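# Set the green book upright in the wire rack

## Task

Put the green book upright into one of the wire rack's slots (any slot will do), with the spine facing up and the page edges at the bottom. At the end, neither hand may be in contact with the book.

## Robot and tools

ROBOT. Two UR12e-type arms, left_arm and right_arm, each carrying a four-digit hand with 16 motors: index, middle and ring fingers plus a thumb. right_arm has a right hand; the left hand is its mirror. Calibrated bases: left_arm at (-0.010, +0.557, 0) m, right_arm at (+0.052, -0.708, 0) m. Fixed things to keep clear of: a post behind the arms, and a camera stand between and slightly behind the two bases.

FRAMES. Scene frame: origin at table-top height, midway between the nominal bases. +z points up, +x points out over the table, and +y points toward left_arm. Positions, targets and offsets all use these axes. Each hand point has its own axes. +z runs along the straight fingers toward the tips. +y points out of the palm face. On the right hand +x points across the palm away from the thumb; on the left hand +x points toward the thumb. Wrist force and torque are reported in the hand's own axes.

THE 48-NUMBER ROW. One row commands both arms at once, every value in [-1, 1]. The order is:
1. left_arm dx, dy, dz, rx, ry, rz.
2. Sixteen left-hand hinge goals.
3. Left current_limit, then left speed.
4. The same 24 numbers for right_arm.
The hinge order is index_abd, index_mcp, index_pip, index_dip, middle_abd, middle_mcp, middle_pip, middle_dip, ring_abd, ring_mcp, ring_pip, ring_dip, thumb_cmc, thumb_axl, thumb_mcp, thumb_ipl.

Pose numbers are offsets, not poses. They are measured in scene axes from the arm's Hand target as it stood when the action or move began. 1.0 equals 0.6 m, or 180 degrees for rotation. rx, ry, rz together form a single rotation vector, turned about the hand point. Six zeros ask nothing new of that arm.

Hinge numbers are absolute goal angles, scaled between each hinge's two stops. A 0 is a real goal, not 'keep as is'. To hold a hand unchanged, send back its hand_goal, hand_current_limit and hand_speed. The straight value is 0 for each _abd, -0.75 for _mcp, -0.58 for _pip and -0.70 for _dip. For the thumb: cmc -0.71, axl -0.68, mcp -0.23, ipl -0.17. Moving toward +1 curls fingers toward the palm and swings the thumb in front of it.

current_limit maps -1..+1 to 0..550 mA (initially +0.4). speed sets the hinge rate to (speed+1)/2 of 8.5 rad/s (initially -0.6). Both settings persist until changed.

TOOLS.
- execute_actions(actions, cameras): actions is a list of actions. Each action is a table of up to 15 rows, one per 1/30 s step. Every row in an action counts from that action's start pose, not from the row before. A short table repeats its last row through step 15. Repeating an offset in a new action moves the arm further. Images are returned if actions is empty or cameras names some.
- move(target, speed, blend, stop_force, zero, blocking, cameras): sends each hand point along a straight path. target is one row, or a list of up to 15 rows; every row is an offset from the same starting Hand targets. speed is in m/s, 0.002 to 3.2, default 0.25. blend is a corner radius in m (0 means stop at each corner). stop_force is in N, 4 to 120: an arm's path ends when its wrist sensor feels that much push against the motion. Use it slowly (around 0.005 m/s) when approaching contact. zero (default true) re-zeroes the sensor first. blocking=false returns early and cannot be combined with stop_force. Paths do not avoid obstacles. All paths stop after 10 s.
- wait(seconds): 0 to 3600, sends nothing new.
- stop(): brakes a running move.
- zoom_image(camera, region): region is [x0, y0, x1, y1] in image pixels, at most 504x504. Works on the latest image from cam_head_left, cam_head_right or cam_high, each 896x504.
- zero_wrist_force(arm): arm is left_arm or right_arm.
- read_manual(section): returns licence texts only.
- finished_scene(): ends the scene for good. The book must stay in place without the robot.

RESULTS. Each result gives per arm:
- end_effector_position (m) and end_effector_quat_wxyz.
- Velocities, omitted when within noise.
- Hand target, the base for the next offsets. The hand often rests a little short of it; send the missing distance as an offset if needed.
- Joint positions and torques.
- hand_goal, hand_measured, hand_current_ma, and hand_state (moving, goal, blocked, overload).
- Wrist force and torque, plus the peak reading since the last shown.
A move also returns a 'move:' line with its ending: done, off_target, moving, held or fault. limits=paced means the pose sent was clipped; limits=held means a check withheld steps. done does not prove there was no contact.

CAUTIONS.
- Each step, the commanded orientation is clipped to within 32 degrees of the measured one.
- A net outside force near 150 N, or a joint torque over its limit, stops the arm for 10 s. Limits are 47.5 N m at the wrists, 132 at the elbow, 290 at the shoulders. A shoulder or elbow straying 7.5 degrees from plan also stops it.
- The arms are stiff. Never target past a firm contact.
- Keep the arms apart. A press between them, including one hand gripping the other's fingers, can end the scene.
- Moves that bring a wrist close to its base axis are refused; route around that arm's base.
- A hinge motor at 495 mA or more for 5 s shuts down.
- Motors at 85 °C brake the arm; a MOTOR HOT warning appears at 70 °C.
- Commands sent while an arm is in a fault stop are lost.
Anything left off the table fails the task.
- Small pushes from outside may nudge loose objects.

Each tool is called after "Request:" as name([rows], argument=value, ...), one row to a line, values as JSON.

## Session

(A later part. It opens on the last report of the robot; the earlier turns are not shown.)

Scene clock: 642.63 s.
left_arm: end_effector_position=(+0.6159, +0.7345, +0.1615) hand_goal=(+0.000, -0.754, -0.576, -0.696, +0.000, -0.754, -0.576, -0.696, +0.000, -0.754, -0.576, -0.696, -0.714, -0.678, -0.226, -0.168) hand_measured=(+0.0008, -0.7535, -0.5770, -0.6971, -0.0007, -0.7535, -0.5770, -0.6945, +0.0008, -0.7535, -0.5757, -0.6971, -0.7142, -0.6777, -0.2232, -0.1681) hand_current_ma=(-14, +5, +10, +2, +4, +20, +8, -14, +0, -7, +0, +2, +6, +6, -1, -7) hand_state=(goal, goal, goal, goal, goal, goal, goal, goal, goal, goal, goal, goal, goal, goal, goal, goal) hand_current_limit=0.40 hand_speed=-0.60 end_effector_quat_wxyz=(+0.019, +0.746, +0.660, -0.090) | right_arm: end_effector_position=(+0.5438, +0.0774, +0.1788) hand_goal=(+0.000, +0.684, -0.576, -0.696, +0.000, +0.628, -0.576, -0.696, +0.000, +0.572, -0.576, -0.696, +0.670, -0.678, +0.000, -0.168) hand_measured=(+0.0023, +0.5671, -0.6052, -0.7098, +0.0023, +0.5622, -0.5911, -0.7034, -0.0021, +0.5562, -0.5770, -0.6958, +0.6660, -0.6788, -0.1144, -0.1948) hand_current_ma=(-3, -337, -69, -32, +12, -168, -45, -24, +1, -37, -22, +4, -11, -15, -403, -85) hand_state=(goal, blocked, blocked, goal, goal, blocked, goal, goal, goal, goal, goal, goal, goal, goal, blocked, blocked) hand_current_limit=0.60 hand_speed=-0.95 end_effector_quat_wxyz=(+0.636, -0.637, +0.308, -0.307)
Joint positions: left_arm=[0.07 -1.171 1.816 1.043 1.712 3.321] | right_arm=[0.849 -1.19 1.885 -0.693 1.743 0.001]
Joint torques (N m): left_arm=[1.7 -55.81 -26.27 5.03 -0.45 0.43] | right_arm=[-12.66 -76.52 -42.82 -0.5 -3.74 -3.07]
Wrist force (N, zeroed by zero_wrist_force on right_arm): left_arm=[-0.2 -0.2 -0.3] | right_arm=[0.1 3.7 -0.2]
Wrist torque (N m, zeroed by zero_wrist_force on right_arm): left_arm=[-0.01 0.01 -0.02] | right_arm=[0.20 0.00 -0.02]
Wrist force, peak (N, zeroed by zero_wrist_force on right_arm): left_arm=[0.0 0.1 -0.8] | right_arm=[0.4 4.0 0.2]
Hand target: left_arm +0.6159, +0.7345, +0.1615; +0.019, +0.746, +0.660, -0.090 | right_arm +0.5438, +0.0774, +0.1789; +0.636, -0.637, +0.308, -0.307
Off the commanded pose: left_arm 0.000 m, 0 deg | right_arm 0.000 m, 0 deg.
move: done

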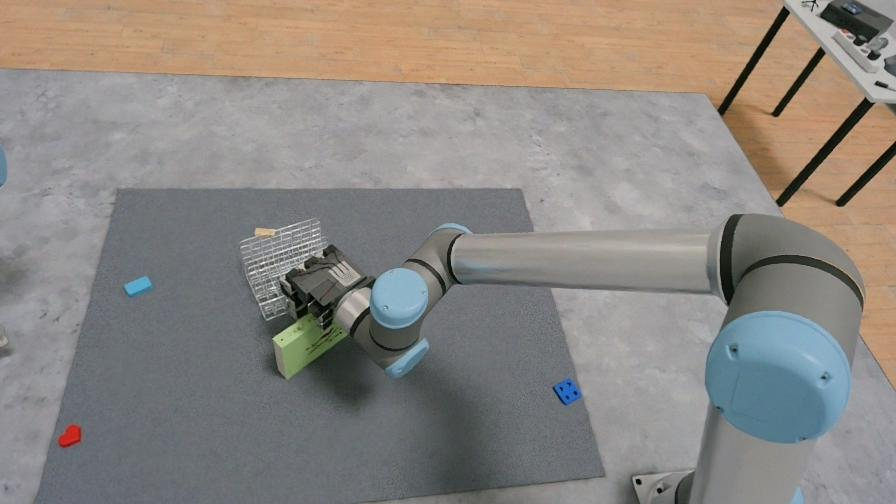

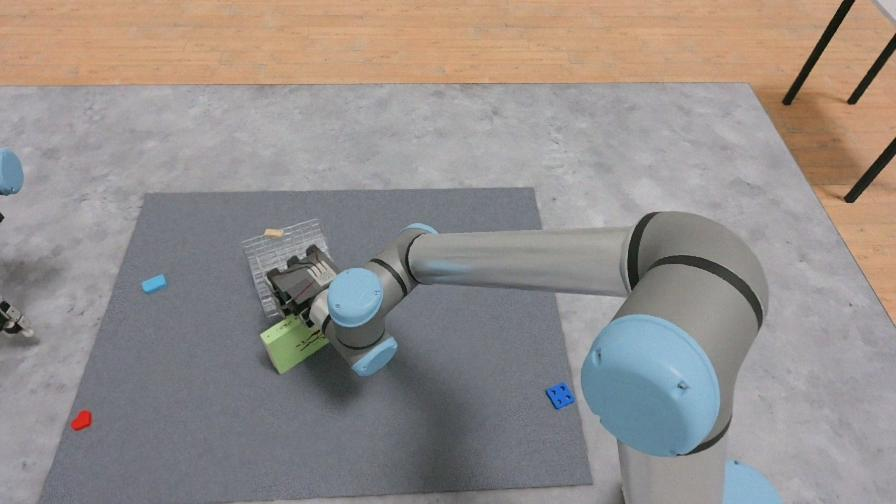

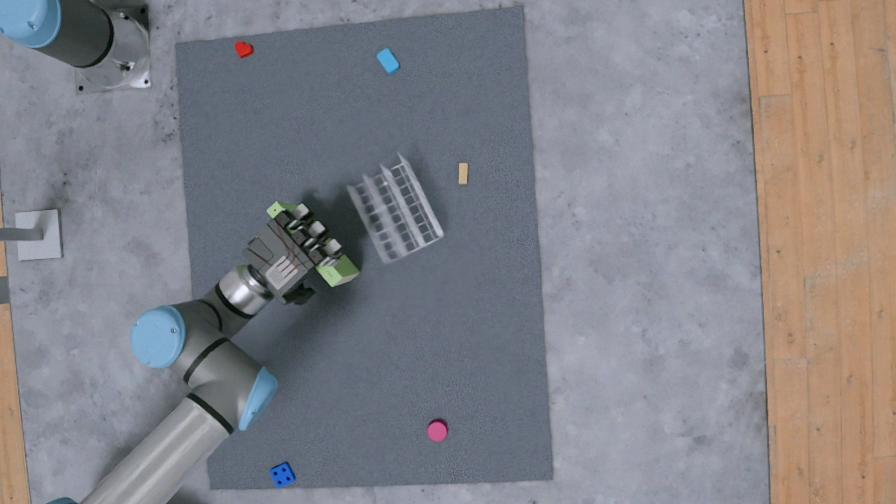

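Request:
move(target=[0,0,0,0,0,0,0,-0.754,-0.576,-0.696,0,-0.754,-0.576,-0.696,0,-0.754,-0.576,-0.696,-0.714,-0.678,-0.226,-0.168,0.4,-0.6,0,0,0,0,0,0,0,0.545,-0.576,-0.696,0,0.548,-0.576,-0.696,0,0.552,-0.576,-0.696,0.671,-0.678,-0.128,-0.168,0.2,-0.95], speed=0.02)

Request:
move(target=[0,0,0,0,0,0,0,-0.754,-0.576,-0.696,0,-0.754,-0.576,-0.696,0,-0.754,-0.576,-0.696,-0.714,-0.678,-0.226,-0.168,0.4,-0.6,0,0,0,0,0,0,0,0.4,-0.576,-0.696,0,0.4,-0.576,-0.696,0,0.4,-0.576,-0.696,0.671,-0.678,-0.25,-0.168,0.2,-0.9], speed=0.02)

Request:
move([
  [0,0,0,0,0,0,0,-0.754,-0.576,-0.696,0,-0.754,-0.576,-0.696,0,-0.754,-0.576,-0.696,-0.714,-0.678,-0.226,-0.168,0.4,-0.6,0,0,0.15,0,0,0,0,0.4,-0.576,-0.696,0,0.4,-0.576,-0.696,0,0.4,-0.576,-0.696,0.671,-0.678,-0.25,-0.168,0.2,-0.9],
  [0,0,0,0,0,0,0,-0.754,-0.576,-0.696,0,-0.754,-0.576,-0.696,0,-0.754,-0.576,-0.696,-0.714,-0.678,-0.226,-0.168,0.4,-0.6,0.0218,0.0663,0.15,0,0,0,0,0.137,0.085,0.077,0,0.137,0.085,0.077,0,0.137,0.085,0.077,0.886,-0.678,-1,0.70,0.2,-0.6],
], speed=0.15, cameras=["all"])

Request:
zoom_image(camera="cam_head_left", region=[240, 200, 440, 400])

Request:
zoom_image(camera="cam_high", region=[240, 170, 400, 310])

Scene clock: 867.80 s.
left_arm: end_effector_position=(+0.6159, +0.7345, +0.1615) hand_goal=(+0.000, -0.754, -0.576, -0.696, +0.000, -0.754, -0.576, -0.696, +0.000, -0.754, -0.576, -0.696, -0.714, -0.678, -0.226, -0.168) hand_measured=(+0.0008, -0.7523, -0.5770, -0.6958, +0.0008, -0.7535, -0.5757, -0.6958, +0.0008, -0.7523, -0.5770, -0.6958, -0.7142, -0.6777, -0.2232, -0.1681) hand_current_ma=(+11, +7, +10, -9, -1, +2, +6, -7, -6, +2, +11, -6, +11, -16, -4, -1) hand_state=(goal, goal, goal, goal, goal, goal, goal, goal, goal, goal, goal, goal, goal, goal, goal, goal) hand_current_limit=0.40 hand_speed=-0.60 end_effector_quat_wxyz=(+0.019, +0.746, +0.660, -0.090) | right_arm: end_effector_position=(+0.5438, +0.0774, +0.1789) hand_goal=(+0.000, +0.544, -0.576, -0.696, +0.000, +0.548, -0.576, -0.696, +0.000, +0.552, -0.576, -0.696, +0.670, -0.678, -0.128, -0.168) hand_measured=(+0.0023, +0.5466, -0.5834, -0.7022, +0.0023, +0.5514, -0.5821, -0.7034, -0.0021, +0.5502, -0.5770, -0.6958, +0.6660, -0.6798, -0.1262, -0.1738) hand_current_ma=(+1, +15, -23, -8, +1, +2, -15, -24, -6, +6, -10, +1, -25, -10, +5, -18) hand_state=(goal, goal, goal, goal, goal, goal, goal, goal, goal, goal, goal, goal, goal, goal, goal, goal) hand_current_limit=0.20 hand_speed=-0.95 end_effector_quat_wxyz=(+0.636, -0.637, +0.308, -0.307)
Joint positions: left_arm=[0.07 -1.171 1.816 1.043 1.712 3.321] | right_arm=[0.849 -1.19 1.885 -0.693 1.743 0.001]
Joint torques (N m): left_arm=[1.55 -55.3 -25.98 5.21 -0.55 0.77] | right_arm=[-7.07 -73.62 -41.33 -0.73 -3.7 0.45]
Wrist force (N, zeroed by zero_wrist_force on right_arm): left_arm=[-0.2 0.4 -0.4] | right_arm=[0.5 0.2 -0.1]
Wrist torque (N m, zeroed by zero_wrist_force on right_arm): left_arm=[0.08 0.01 -0.05] | right_arm=[-0.02 -0.06 0.03]
Wrist force, peak (N, zeroed by zero_wrist_force on right_arm): left_arm=[-0.2 0.4 -0.7] | right_arm=[0.4 4.4 -0.5]
Hand target: left_arm +0.6159, +0.7345, +0.1615; +0.019, +0.746, +0.660, -0.090 | right_arm +0.5438, +0.0774, +0.1789; +0.636, -0.637, +0.308, -0.307
Off the commanded pose: left_arm 0.000 m, 0 deg | right_arm 0.000 m, 0 deg.
move: done

Scene clock: 868.47 s.
left_arm: end_effector_position=(+0.6159, +0.7345, +0.1615) hand_goal=(+0.000, -0.754, -0.576, -0.696, +0.000, -0.754, -0.576, -0.696, +0.000, -0.754, -0.576, -0.696, -0.714, -0.678, -0.226, -0.168) hand_measured=(-0.0007, -0.7535, -0.5757, -0.6958, -0.0007, -0.7535, -0.5757, -0.6958, +0.0008, -0.7535, -0.5770, -0.6958, -0.7154, -0.6767, -0.2232, -0.1681) hand_current_ma=(+9, +3, +6, -4, +13, -4, +5, +0, +5, -10, +12, -15, +12, -5, +1, -8) hand_state=(goal, goal, goal, goal, goal, goal, goal, goal, goal, goal, goal, goal, goal, goal, goal, goal) hand_current_limit=0.40 hand_speed=-0.60 end_effector_quat_wxyz=(+0.019, +0.746, +0.660, -0.090) | right_arm: end_effector_position=(+0.5438, +0.0774, +0.1789) hand_goal=(+0.000, +0.400, -0.576, -0.696, +0.000, +0.400, -0.576, -0.696, +0.000, +0.400, -0.576, -0.696, +0.670, -0.678, -0.250, -0.168) hand_measured=(+0.0023, +0.4115, -0.5782, -0.7022, +0.0023, +0.4091, -0.5770, -0.7022, -0.0007, +0.4091, -0.5731, -0.6958, +0.6660, -0.6788, -0.2460, -0.1719) hand_current_ma=(-11, +25, -10, -7, +7, +20, -11, -18, +7, +23, -6, -7, -17, -10, +21, -16) hand_state=(goal, goal, goal, goal, goal, goal, goal, goal, goal, goal, goal, goal, goal, goal, goal, goal) hand_current_limit=0.20 hand_speed=-0.90 end_effector_quat_wxyz=(+0.636, -0.637, +0.308, -0.307)
Joint positions: left_arm=[0.07 -1.171 1.816 1.043 1.712 3.321] | right_arm=[0.849 -1.19 1.885 -0.693 1.743 0.001]
Joint torques (N m): left_arm=[1.47 -56.47 -26.31 4.97 -0.41 0.54] | right_arm=[-4.87 -71.73 -38.64 -0.17 -3.75 0.94]
Wrist force (N, zeroed by zero_wrist_force on right_arm): left_arm=[-0.3 0.2 -0.5] | right_arm=[0.3 0.4 -0.3]
Wrist torque (N m, zeroed by zero_wrist_force on right_arm): left_arm=[0.06 0.01 -0.05] | right_arm=[-0.01 -0.02 0.01]
Wrist force, peak (N, zeroed by zero_wrist_force on right_arm): left_arm=[-0.4 0.1 -0.7] | right_arm=[0.3 0.5 -0.3]
Hand target: left_arm +0.6159, +0.7345, +0.1615; +0.019, +0.746, +0.660, -0.090 | right_arm +0.5438, +0.0774, +0.1789; +0.636, -0.637, +0.308, -0.307
Off the commanded pose: left_arm 0.000 m, 0 deg | right_arm 0.000 m, 0 deg.
move: done

Scene clock: 871.47 s.
left_arm: end_effector_position=(+0.6159, +0.7345, +0.1615) hand_goal=(+0.000, -0.754, -0.576, -0.696, +0.000, -0.754, -0.576, -0.696, +0.000, -0.754, -0.576, -0.696, -0.714, -0.678, -0.226, -0.168) hand_measured=(-0.0007, -0.7535, -0.5770, -0.6971, -0.0007, -0.7523, -0.5757, -0.6958, +0.0008, -0.7523, -0.5770, -0.6958, -0.7142, -0.6777, -0.2232, -0.1681) hand_current_ma=(+10, -19, +5, -7, +1, -4, +9, -12, +4, -3, +17, -8, +6, -1, -1, +4) hand_state=(goal, goal, goal, goal, goal, goal, goal, goal, goal, goal, goal, goal, goal, goal, goal, goal) hand_current_limit=0.40 hand_speed=-0.60 end_effector_quat_wxyz=(+0.019, +0.746, +0.660, -0.090) | right_arm: end_effector_position=(+0.5569, +0.1172, +0.2689) hand_goal=(+0.000, +0.136, +0.084, +0.076, +0.000, +0.136, +0.084, +0.076, +0.000, +0.136, +0.084, +0.076, +0.886, -0.678, -1.000, +0.700) hand_measured=(+0.0023, +0.1462, +0.0826, +0.0738, +0.0023, +0.1438, +0.0838, +0.0738, +0.0008, +0.1438, +0.0826, +0.0750, +0.8744, -0.6798, -0.9526, +0.6989) hand_current_ma=(-13, +35, -4, -5, -1, +21, -8, -8, +4, +12, -17, +7, -30, -15, +166, -12) hand_state=(goal, goal, goal, goal, goal, goal, goal, goal, goal, goal, goal, goal, goal, goal, blocked, goal) hand_current_limit=0.20 hand_speed=-0.60 end_effector_quat_wxyz=(+0.636, -0.637, +0.308, -0.307)
Joint positions: left_arm=[0.07 -1.171 1.816 1.043 1.712 3.321] | right_arm=[0.873 -1.217 1.732 -0.514 1.767 0.001]
Joint torques (N m): left_arm=[2.05 -54.67 -26.36 5.21 -0.39 0.6] | right_arm=[14.41 -52.92 -46.99 0.05 2.29 3.72]
Wrist force (N, zeroed by zero_wrist_force on right_arm): left_arm=[0.0 0.1 -0.7] | right_arm=[-0.4 0.1 -0.2]
Wrist torque (N m, zeroed by zero_wrist_force on right_arm): left_arm=[0.07 -0.03 -0.02] | right_arm=[-0.07 0.06 -0.04]
Wrist force, peak (N, zeroed by zero_wrist_force on right_arm): left_arm=[-0.6 -0.2 -0.7] | right_arm=[0.4 1.1 -0.5]
Hand target: left_arm +0.6159, +0.7345, +0.1615; +0.019, +0.746, +0.660, -0.090 | right_arm +0.5569, +0.1172, +0.2689; +0.636, -0.637, +0.308, -0.307
Off the commanded pose: left_arm 0.000 m, 0 deg | right_arm 0.000 m, 0 deg.
move: done

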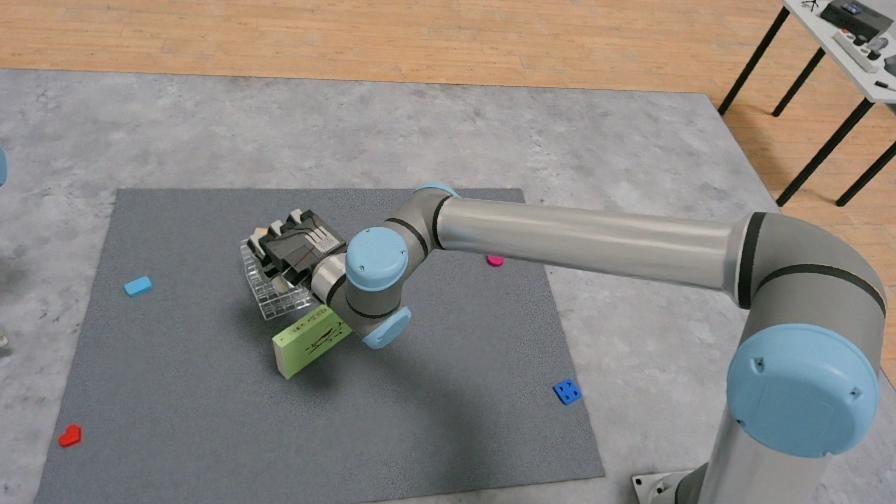

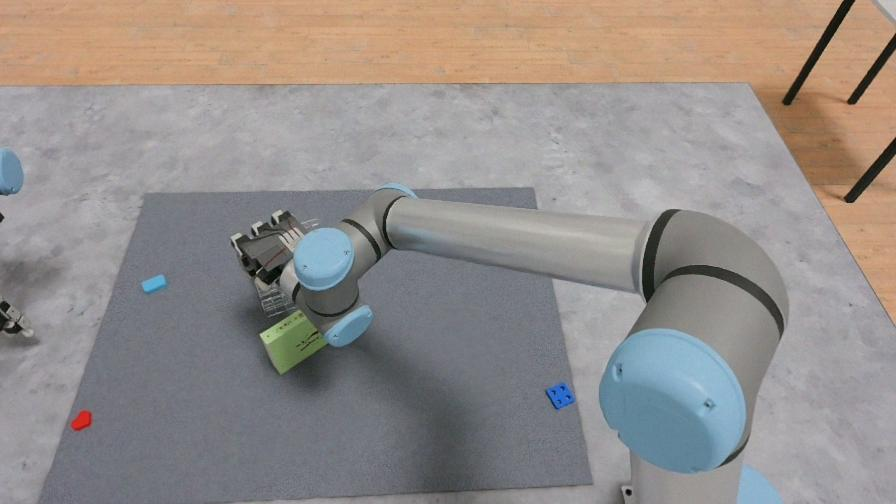

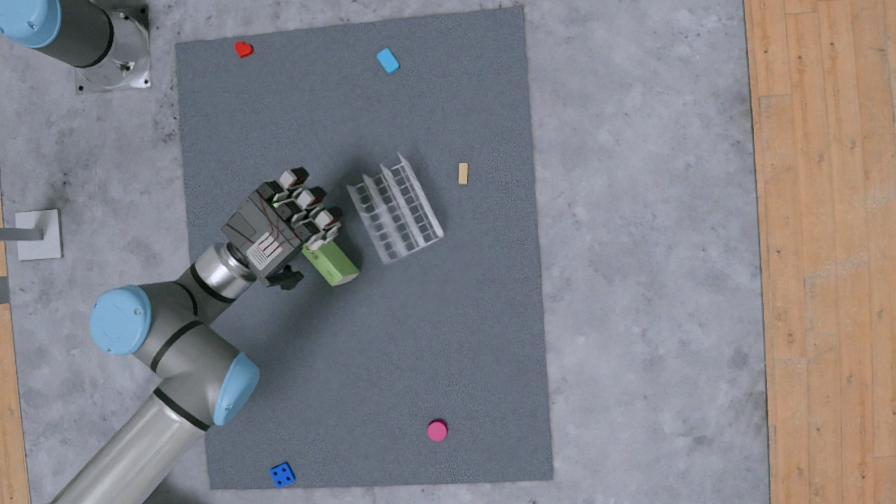

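Scaled by 2.520 from the camera's image (finer frame: 1280x720).

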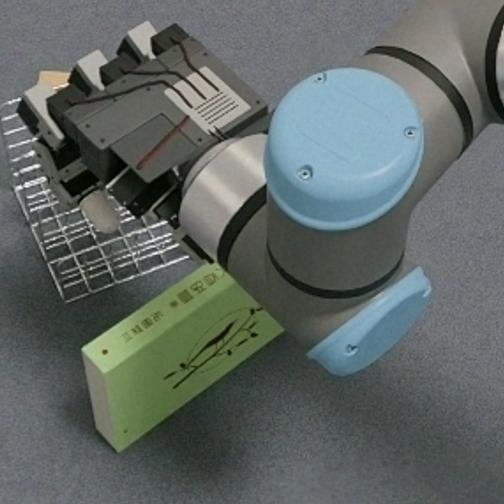

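Scaled by 3.150 from the camera's image (finer frame: 1280x720).

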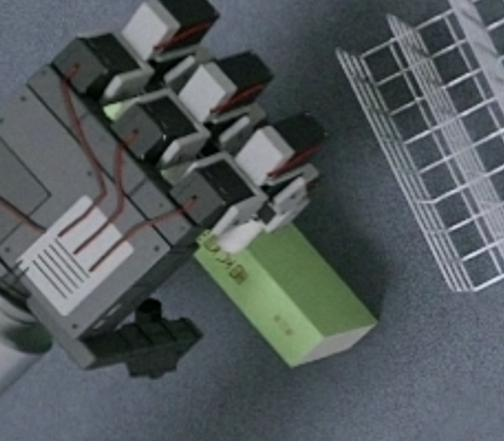

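Request:
wait(seconds=0.5, cameras=["cam_head_left","cam_head_right"])

Request:
zoom_image(camera="cam_head_left", region=[235, 200, 335, 300])

Request:
zoom_image(camera="cam_head_right", region=[225, 200, 325, 300])

Scene clock: 882.03 s.
left_arm: end_effector_position=(+0.6159, +0.7345, +0.1615) hand_goal=(+0.000, -0.754, -0.576, -0.696, +0.000, -0.754, -0.576, -0.696, +0.000, -0.754, -0.576, -0.696, -0.714, -0.678, -0.226, -0.168) hand_measured=(-0.0007, -0.7535, -0.5770, -0.6958, -0.0007, -0.7523, -0.5770, -0.6971, +0.0008, -0.7523, -0.5770, -0.6958, -0.7142, -0.6767, -0.2242, -0.1681) hand_current_ma=(+14, -4, -2, +0, +19, -1, +20, -10, -5, -1, -3, -7, +18, -1, -17, +2) hand_state=(goal, goal, goal, goal, goal, goal, goal, goal, goal, goal, goal, goal, goal, goal, goal, goal) hand_current_limit=0.40 hand_speed=-0.60 end_effector_quat_wxyz=(+0.019, +0.746, +0.660, -0.090) | right_arm: end_effector_position=(+0.5569, +0.1172, +0.2689) hand_goal=(+0.000, +0.136, +0.084, +0.076, +0.000, +0.136, +0.084, +0.076, +0.000, +0.136, +0.084, +0.076, +0.886, -0.678, -1.000, +0.700) hand_measured=(+0.0023, +0.1462, +0.0826, +0.0738, +0.0023, +0.1438, +0.0838, +0.0750, +0.0008, +0.1438, +0.0838, +0.0750, +0.8744, -0.6788, -0.9526, +0.6989) hand_current_ma=(-4, +41, -13, +26, -11, +13, -6, -4, +26, +27, -16, -4, -28, -22, +158, -3) hand_state=(goal, goal, goal, goal, goal, goal, goal, goal, goal, goal, goal, goal, goal, goal, blocked, goal) hand_current_limit=0.20 hand_speed=-0.60 end_effector_quat_wxyz=(+0.636, -0.637, +0.308, -0.307)
Joint positions: left_arm=[0.07 -1.171 1.816 1.043 1.712 3.321] | right_arm=[0.873 -1.217 1.732 -0.514 1.767 0.001]
Joint torques (N m): left_arm=[0.68 -55.64 -26.18 5.15 -0.41 0.51] | right_arm=[14.13 -51.09 -46.41 -0.5 2.3 3.65]
Wrist force (N, zeroed by zero_wrist_force on right_arm): left_arm=[0.0 0.1 -0.4] | right_arm=[0.1 -0.1 -0.2]
Wrist torque (N m, zeroed by zero_wrist_force on right_arm): left_arm=[0.04 -0.01 -0.03] | right_arm=[-0.10 0.01 0.00]
Wrist force, peak (N, zeroed by zero_wrist_force on right_arm): left_arm=[-0.5 0.1 -0.8] | right_arm=[0.4 -0.4 -0.7]
Hand target: left_arm +0.6159, +0.7345, +0.1615; +0.019, +0.746, +0.660, -0.090 | right_arm +0.5569, +0.1172, +0.2689; +0.636, -0.637, +0.308, -0.307
Off the commanded pose: left_arm 0.000 m, 0 deg | right_arm 0.000 m, 0 deg.
wait: 0.50 s; at rest from the start

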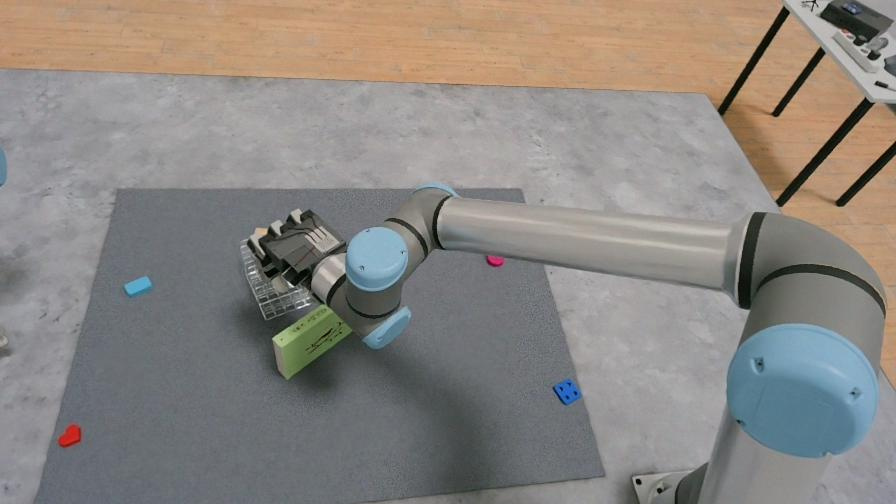

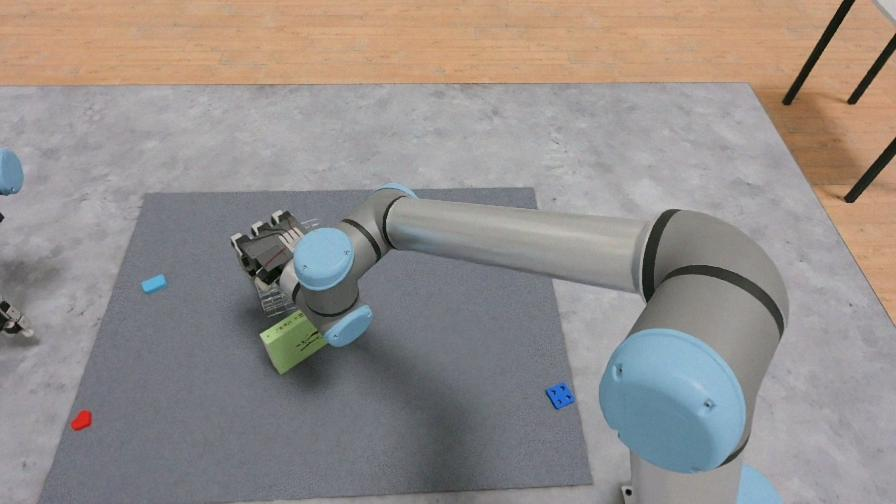

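Scaled by 5.040 from the camera's image (finer frame: 1280x720).

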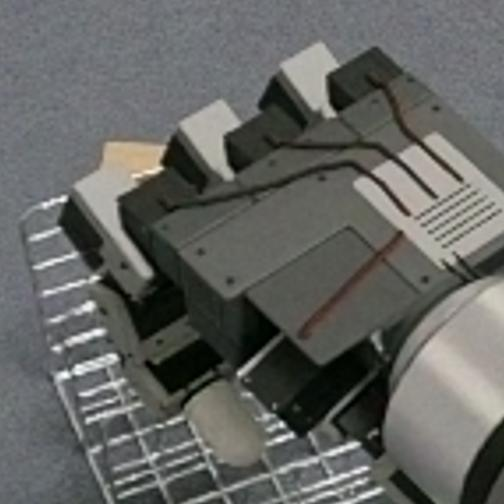

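Scaled by 5.040 from the camera's image (finer frame: 1280x720).

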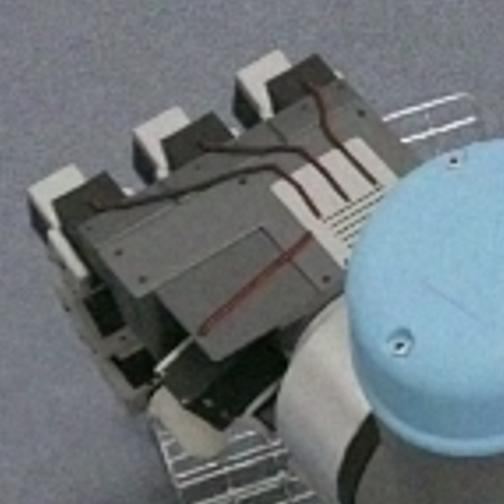

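Request:
move(target=[0,0,0,0,0,0,0,-0.754,-0.576,-0.696,0,-0.754,-0.576,-0.696,0,-0.754,-0.576,-0.696,-0.714,-0.678,-0.226,-0.168,0.4,-0.6,0,0,-0.2265,0,0,0,0,0.137,0.085,0.077,0,0.137,0.085,0.077,0,0.137,0.085,0.077,0.886,-0.678,-0.94,0.70,0.2,-0.6], speed=0.1, stop_force=12, cameras=["all"])

Request:
zoom_image(camera="cam_head_left", region=[240, 230, 400, 390])

Request:
zoom_image(camera="cam_high", region=[250, 180, 370, 300])

Request:
zoom_image(camera="cam_head_right", region=[240, 240, 380, 380])

Scene clock: 906.83 s.
left_arm: end_effector_position=(+0.6159, +0.7345, +0.1615) hand_goal=(+0.000, -0.754, -0.576, -0.696, +0.000, -0.754, -0.576, -0.696, +0.000, -0.754, -0.576, -0.696, -0.714, -0.678, -0.226, -0.168) hand_measured=(+0.0008, -0.7547, -0.5770, -0.6971, +0.0008, -0.7535, -0.5757, -0.6958, +0.0008, -0.7535, -0.5770, -0.6958, -0.7142, -0.6777, -0.2232, -0.1681) hand_current_ma=(-3, -2, +6, -5, +8, +4, +10, -8, +12, +4, +1, -1, +11, -14, -5, +1) hand_state=(goal, goal, goal, goal, goal, goal, goal, goal, goal, goal, goal, goal, goal, goal, goal, goal) hand_current_limit=0.40 hand_speed=-0.60 end_effector_quat_wxyz=(+0.019, +0.746, +0.660, -0.090) | right_arm: end_effector_position=(+0.5569, +0.1172, +0.1330) hand_goal=(+0.000, +0.136, +0.084, +0.076, +0.000, +0.136, +0.084, +0.076, +0.000, +0.136, +0.084, +0.076, +0.886, -0.678, -0.940, +0.700) hand_measured=(+0.0023, +0.1462, +0.0838, +0.0750, +0.0023, +0.1426, +0.0826, +0.0738, +0.0023, +0.1438, +0.0826, +0.0750, +0.8757, -0.6746, -0.9308, +0.6999) hand_current_ma=(-1, +24, -8, -1, +4, +16, -3, -9, +5, +19, -10, -2, -35, -7, +38, -8) hand_state=(goal, goal, goal, goal, goal, goal, goal, goal, goal, goal, goal, goal, goal, goal, goal, goal) hand_current_limit=0.20 hand_speed=-0.60 end_effector_quat_wxyz=(+0.636, -0.637, +0.308, -0.307)
Joint positions: left_arm=[0.07 -1.171 1.816 1.043 1.712 3.321] | right_arm=[0.873 -1.084 1.822 -0.736 1.767 0.001]
Joint torques (N m): left_arm=[0.64 -55.23 -26.03 5.14 -0.66 0.57] | right_arm=[-4.06 -56.21 -25.6 -4.09 0.42 -3.08]
Wrist force (N, zeroed by zero_wrist_force on right_arm): left_arm=[-0.3 0.3 -0.6] | right_arm=[0.6 -0.1 0.0]
Wrist torque (N m, zeroed by zero_wrist_force on right_arm): left_arm=[0.08 0.01 -0.06] | right_arm=[-0.13 -0.09 0.04]
Wrist force, peak (N, zeroed by zero_wrist_force on right_arm): left_arm=[0.0 0.2 -1.0] | right_arm=[0.8 0.4 -0.2]
Hand target: left_arm +0.6159, +0.7345, +0.1615; +0.019, +0.746, +0.660, -0.090 | right_arm +0.5569, +0.1172, +0.1330; +0.636, -0.637, +0.308, -0.307
Off the commanded pose: left_arm 0.000 m, 0 deg | right_arm 0.000 m, 0 deg.
move: done

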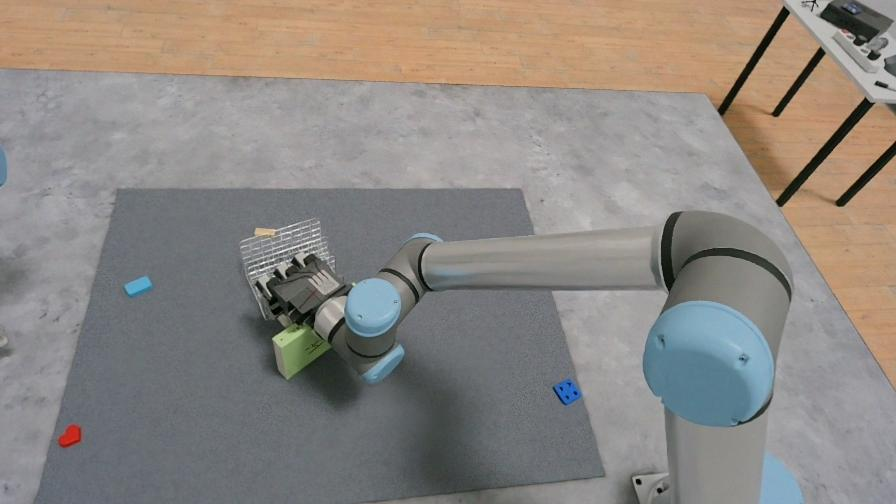

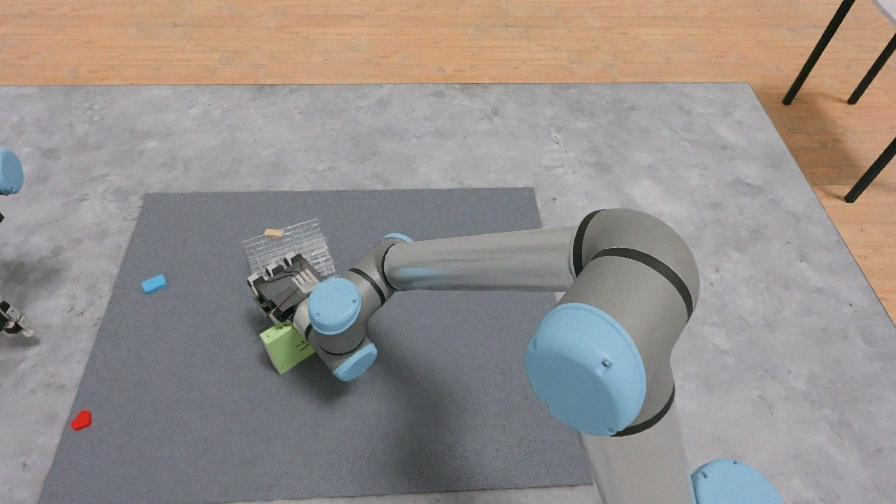

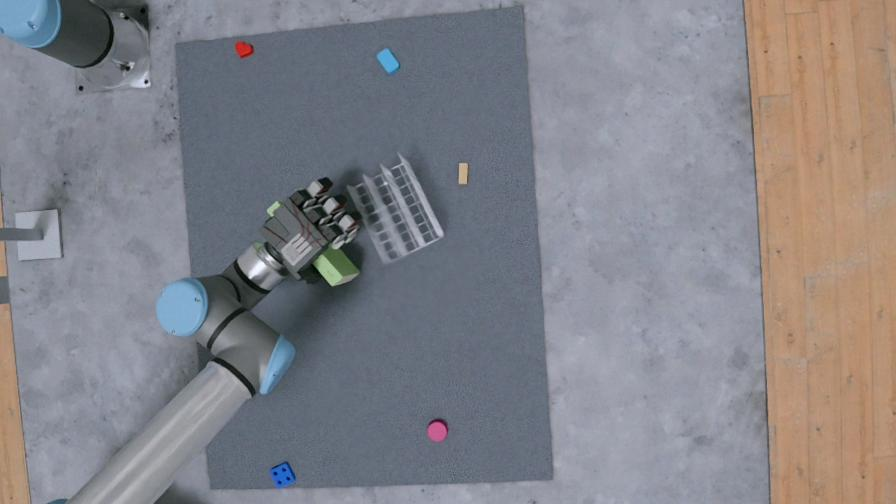

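Scaled by 3.150 from the camera's image (finer frame: 1280x720).

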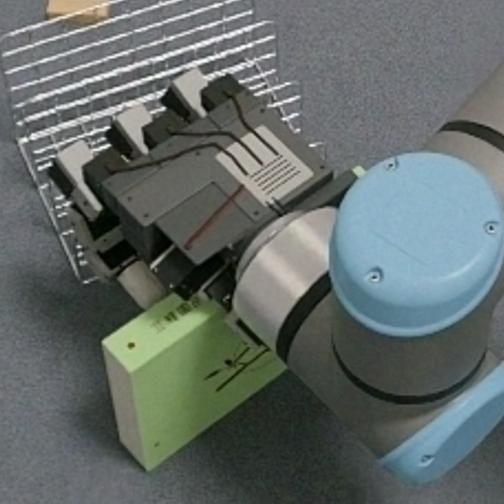

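Scaled by 4.200 from the camera's image (finer frame: 1280x720).

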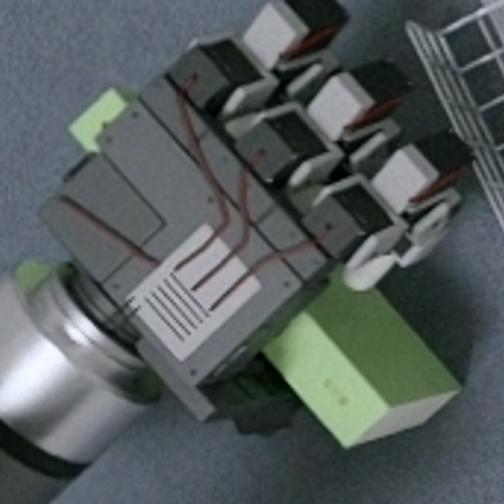

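Scaled by 3.600 from the camera's image (finer frame: 1280x720).

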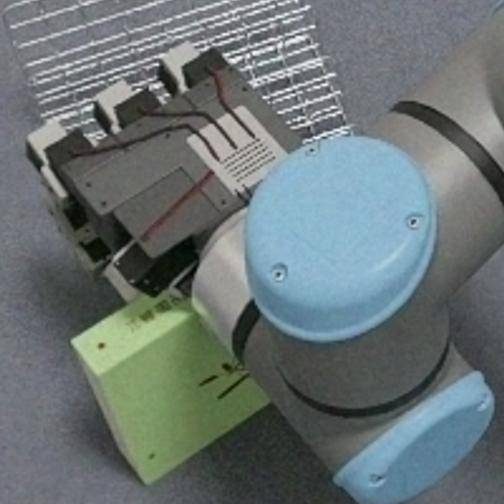

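Request:
move(target=[0,0,0,0,0,0,0,-0.754,-0.576,-0.696,0,-0.754,-0.576,-0.696,0,-0.754,-0.576,-0.696,-0.714,-0.678,-0.226,-0.168,0.4,-0.6,0.0073,-0.0092,0,0,0,0,0,0.245,0.085,0.077,0,0.245,0.085,0.077,0,0.245,0.085,0.077,0.886,-0.678,-0.94,0.76,0.0,-0.9], speed=0.03)

Request:
move(target=[0,0,0,0,0,0,0,-0.754,-0.576,-0.696,0,-0.754,-0.576,-0.696,0,-0.754,-0.576,-0.696,-0.714,-0.678,-0.226,-0.168,0.4,-0.6,0,0,0,0,0,0,0,0.275,0.085,0.077,0,0.275,0.085,0.077,0,0.275,0.085,0.077,0.886,-0.678,-0.94,0.79,0.0,-0.95], speed=0.03, cameras=["all"])

Request:
zoom_image(camera="cam_head_left", region=[240, 260, 360, 380])

Request:
zoom_image(camera="cam_high", region=[250, 180, 370, 300])

Scene clock: 934.13 s.
left_arm: end_effector_position=(+0.6159, +0.7345, +0.1615) hand_goal=(+0.000, -0.754, -0.576, -0.696, +0.000, -0.754, -0.576, -0.696, +0.000, -0.754, -0.576, -0.696, -0.714, -0.678, -0.226, -0.168) hand_measured=(-0.0007, -0.7535, -0.5757, -0.6958, -0.0007, -0.7535, -0.5757, -0.6971, +0.0008, -0.7535, -0.5770, -0.6958, -0.7142, -0.6777, -0.2242, -0.1672) hand_current_ma=(+1, +1, +20, -12, +5, +3, +9, -16, +19, -4, +26, -26, +5, -3, -14, -14) hand_state=(goal, goal, goal, goal, goal, goal, goal, goal, goal, goal, goal, goal, goal, goal, goal, goal) hand_current_limit=0.40 hand_speed=-0.60 end_effector_quat_wxyz=(+0.019, +0.746, +0.660, -0.090) | right_arm: end_effector_position=(+0.5611, +0.1118, +0.1330) hand_goal=(+0.000, +0.244, +0.084, +0.076, +0.000, +0.244, +0.084, +0.076, +0.000, +0.244, +0.084, +0.076, +0.886, -0.678, -0.940, +0.760) hand_measured=(+0.0023, +0.2463, +0.0838, +0.0750, +0.0023, +0.2451, +0.0838, +0.0738, +0.0023, +0.2451, +0.0838, +0.0738, +0.8757, -0.6746, -0.9308, +0.7561) hand_current_ma=(+1, +16, -11, +17, +11, +9, -4, -6, +21, -8, -17, +4, -20, -6, +34, -21) hand_state=(goal, goal, goal, goal, goal, goal, goal, goal, goal, goal, goal, goal, goal, goal, goal, goal) hand_current_limit=0.00 hand_speed=-0.90 end_effector_quat_wxyz=(+0.636, -0.637, +0.308, -0.307)
Joint positions: left_arm=[0.07 -1.171 1.816 1.043 1.712 3.321] | right_arm=[0.863 -1.088 1.828 -0.738 1.757 0.001]
Joint torques (N m): left_arm=[0.8 -55.75 -25.96 5.16 -0.74 0.68] | right_arm=[-14.51 -83.33 -25.81 -3.74 -3.67 -3.19]
Wrist force (N, zeroed by zero_wrist_force on right_arm): left_arm=[-0.4 -0.1 -0.4] | right_arm=[0.3 -0.1 -0.2]
Wrist torque (N m, zeroed by zero_wrist_force on right_arm): left_arm=[0.01 0.04 -0.06] | right_arm=[-0.08 -0.05 0.02]
Wrist force, peak (N, zeroed by zero_wrist_force on right_arm): left_arm=[-0.4 0.1 -1.0] | right_arm=[0.8 0.2 -0.3]
Hand target: left_arm +0.6159, +0.7345, +0.1615; +0.019, +0.746, +0.660, -0.090 | right_arm +0.5612, +0.1117, +0.1330; +0.636, -0.637, +0.308, -0.307
Off the commanded pose: left_arm 0.000 m, 0 deg | right_arm 0.000 m, 0 deg.
move: done

Scene clock: 934.63 s.
left_arm: end_effector_position=(+0.6159, +0.7345, +0.1615) hand_goal=(+0.000, -0.754, -0.576, -0.696, +0.000, -0.754, -0.576, -0.696, +0.000, -0.754, -0.576, -0.696, -0.714, -0.678, -0.226, -0.168) hand_measured=(+0.0008, -0.7523, -0.5770, -0.6958, -0.0007, -0.7535, -0.5770, -0.6958, -0.0021, -0.7535, -0.5770, -0.6958, -0.7142, -0.6777, -0.2242, -0.1672) hand_current_ma=(+4, -11, -4, +13, +0, +5, -9, -1, +0, -16, +13, -4, +13, -7, -10, +5) hand_state=(goal, goal, goal, goal, goal, goal, goal, goal, goal, goal, goal, goal, goal, goal, goal, goal) hand_current_limit=0.40 hand_speed=-0.60 end_effector_quat_wxyz=(+0.019, +0.746, +0.660, -0.090) | right_arm: end_effector_position=(+0.5612, +0.1117, +0.1330) hand_goal=(+0.000, +0.274, +0.084, +0.076, +0.000, +0.274, +0.084, +0.076, +0.000, +0.274, +0.084, +0.076, +0.886, -0.678, -0.940, +0.790) hand_measured=(+0.0023, +0.2704, +0.0826, +0.0750, +0.0023, +0.2740, +0.0838, +0.0738, +0.0023, +0.2740, +0.0838, +0.0750, +0.8757, -0.6746, -0.9338, +0.7780) hand_current_ma=(+20, -7, -25, +3, +7, -12, -13, -23, +10, +1, +1, -15, -25, +4, +17, -46) hand_state=(goal, goal, goal, goal, goal, goal, goal, goal, goal, goal, goal, goal, goal, goal, goal, goal) hand_current_limit=0.00 hand_speed=-0.95 end_effector_quat_wxyz=(+0.636, -0.637, +0.308, -0.307)
Joint positions: left_arm=[0.07 -1.171 1.816 1.043 1.712 3.321] | right_arm=[0.863 -1.088 1.828 -0.738 1.757 0.001]
Joint torques (N m): left_arm=[1.28 -54.17 -25.73 5.08 -0.64 0.48] | right_arm=[-15.19 -80.46 -25.92 -4.08 -3.86 -2.75]
Wrist force (N, zeroed by zero_wrist_force on right_arm): left_arm=[-0.1 0.1 -0.4] | right_arm=[0.0 0.2 -0.1]
Wrist torque (N m, zeroed by zero_wrist_force on right_arm): left_arm=[0.05 -0.01 -0.04] | right_arm=[-0.06 0.00 -0.01]
Wrist force, peak (N, zeroed by zero_wrist_force on right_arm): left_arm=[-0.4 0.4 -0.6] | right_arm=[0.4 0.5 0.0]
Hand target: left_arm +0.6159, +0.7345, +0.1615; +0.019, +0.746, +0.660, -0.090 | right_arm +0.5612, +0.1117, +0.1330; +0.636, -0.637, +0.308, -0.307
Off the commanded pose: left_arm 0.000 m, 0 deg | right_arm 0.000 m, 0 deg.
move: done

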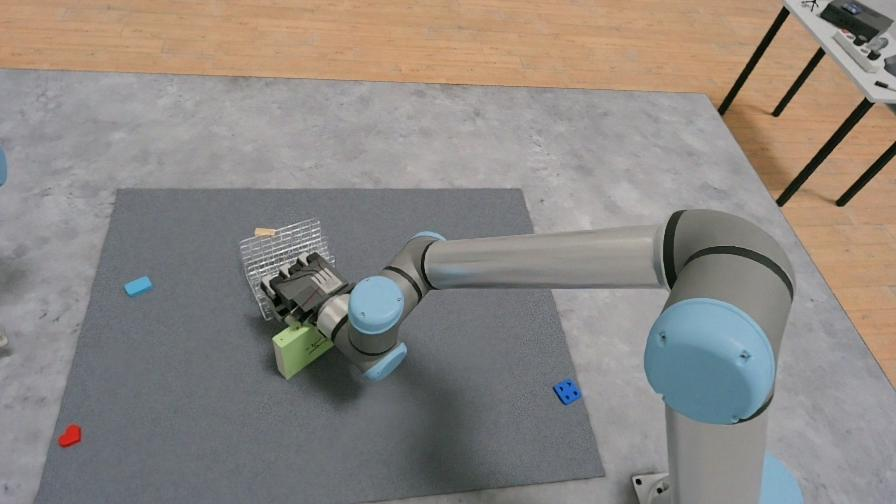

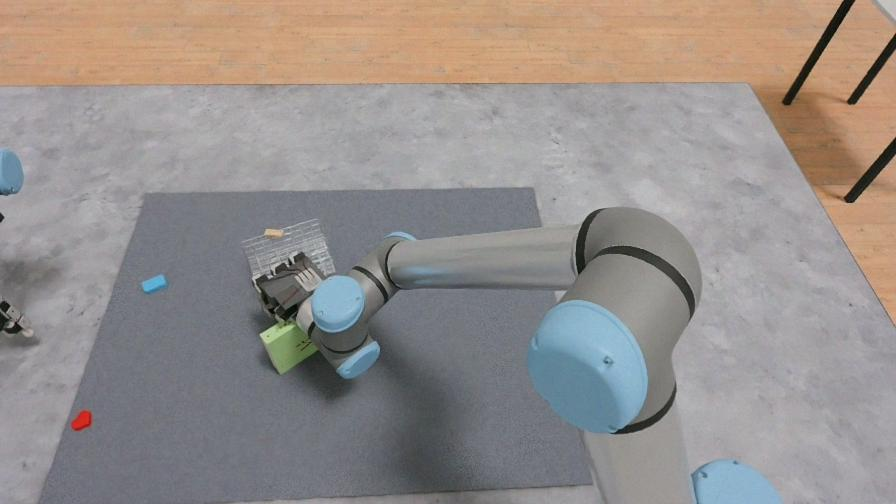

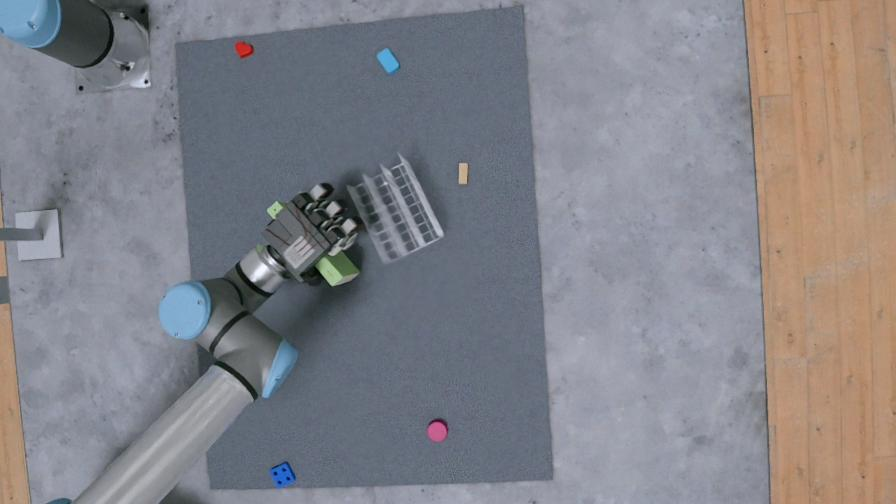

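Scaled by 4.200 from the camera's image (finer frame: 1280x720).

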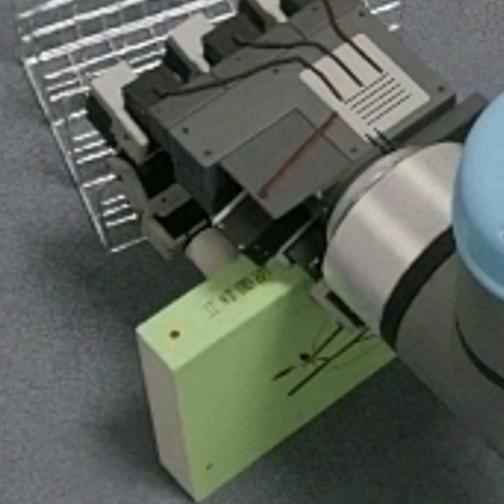

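Scaled by 4.200 from the camera's image (finer frame: 1280x720).

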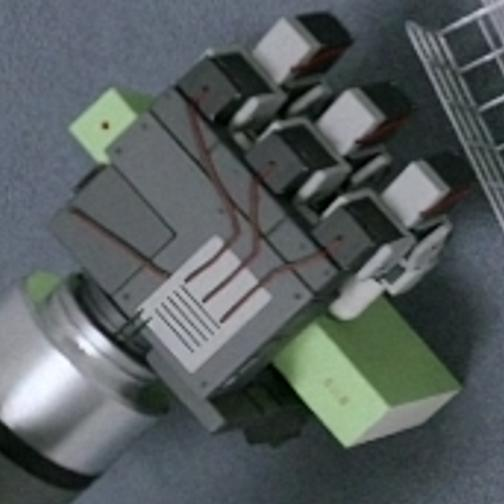

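Request:
move(target=[0,0,0,0,0,0,0,-0.754,-0.576,-0.696,0,-0.754,-0.576,-0.696,0,-0.754,-0.576,-0.696,-0.714,-0.678,-0.226,-0.168,0.4,-0.6,0,0,0,0,0,0,0,0.33,0.085,0.077,0,0.33,0.085,0.077,0,0.33,0.085,0.077,0.886,-0.678,-0.93,0.88,0.7,-0.95], cameras=["cam_high"])

Scene clock: 969.80 s.
left_arm: end_effector_position=(+0.6159, +0.7345, +0.1615) hand_goal=(+0.000, -0.754, -0.576, -0.696, +0.000, -0.754, -0.576, -0.696, +0.000, -0.754, -0.576, -0.696, -0.714, -0.678, -0.226, -0.168) hand_measured=(+0.0008, -0.7535, -0.5770, -0.6958, -0.0007, -0.7523, -0.5770, -0.6958, -0.0007, -0.7535, -0.5770, -0.6958, -0.7142, -0.6777, -0.2242, -0.1672) hand_current_ma=(+7, +2, +11, -4, +14, -1, +22, -5, -20, -10, +2, +7, +8, -5, -3, +1) hand_state=(goal, goal, goal, goal, goal, goal, goal, goal, goal, goal, goal, goal, goal, goal, goal, goal) hand_current_limit=0.40 hand_speed=-0.60 end_effector_quat_wxyz=(+0.019, +0.746, +0.660, -0.090) | right_arm: end_effector_position=(+0.5612, +0.1116, +0.1330) hand_goal=(+0.000, +0.330, +0.084, +0.076, +0.000, +0.330, +0.084, +0.076, +0.000, +0.330, +0.084, +0.076, +0.886, -0.678, -0.930, +0.880) hand_measured=(-0.0007, +0.2873, +0.0723, +0.0750, +0.0008, +0.2933, +0.0723, +0.0738, +0.0008, +0.2981, +0.0749, +0.0738, +0.8744, -0.6756, -0.9477, +0.7942) hand_current_ma=(-3, -112, -35, +8, +6, -93, -28, -18, +4, -74, -33, -23, -19, -5, -54, -322) hand_state=(goal, blocked, goal, goal, goal, blocked, goal, goal, goal, blocked, goal, goal, goal, goal, goal, blocked) hand_current_limit=0.70 hand_speed=-0.95 end_effector_quat_wxyz=(+0.636, -0.637, +0.308, -0.307)
Joint positions: left_arm=[0.07 -1.171 1.816 1.043 1.712 3.321] | right_arm=[0.863 -1.088 1.828 -0.738 1.757 0.001]
Joint torques (N m): left_arm=[1.2 -54.62 -25.94 5.14 -0.76 0.56] | right_arm=[-10.84 -78.72 -27.82 -4.25 -3.86 -2.03]
Wrist force (N, zeroed by zero_wrist_force on right_arm): left_arm=[0.0 0.0 -0.4] | right_arm=[1.0 2.8 0.0]
Wrist torque (N m, zeroed by zero_wrist_force on right_arm): left_arm=[0.04 -0.03 -0.02] | right_arm=[0.18 -0.13 0.08]
Wrist force, peak (N, zeroed by zero_wrist_force on right_arm): left_arm=[-0.4 -0.1 -0.9] | right_arm=[0.3 3.3 -0.1]
Hand target: left_arm +0.6159, +0.7345, +0.1615; +0.019, +0.746, +0.660, -0.090 | right_arm +0.5612, +0.1117, +0.1330; +0.636, -0.637, +0.308, -0.307
Off the commanded pose: left_arm 0.000 m, 0 deg | right_arm 0.000 m, 0 deg.
move: done

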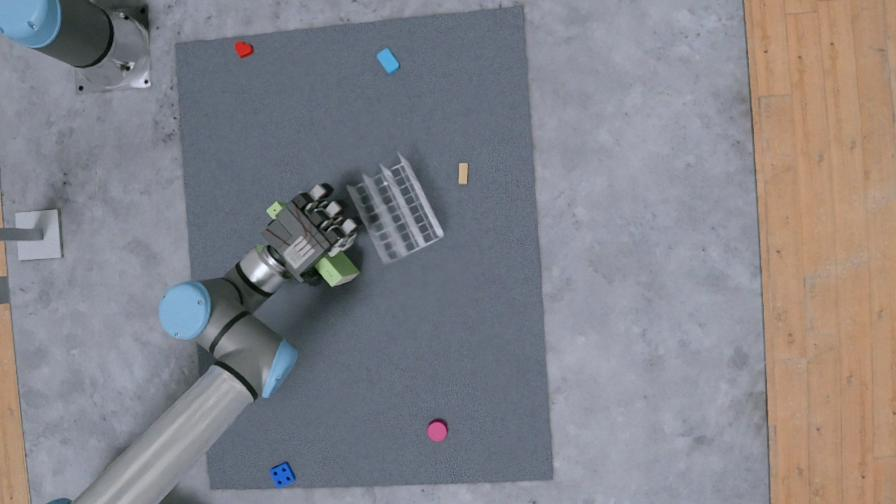

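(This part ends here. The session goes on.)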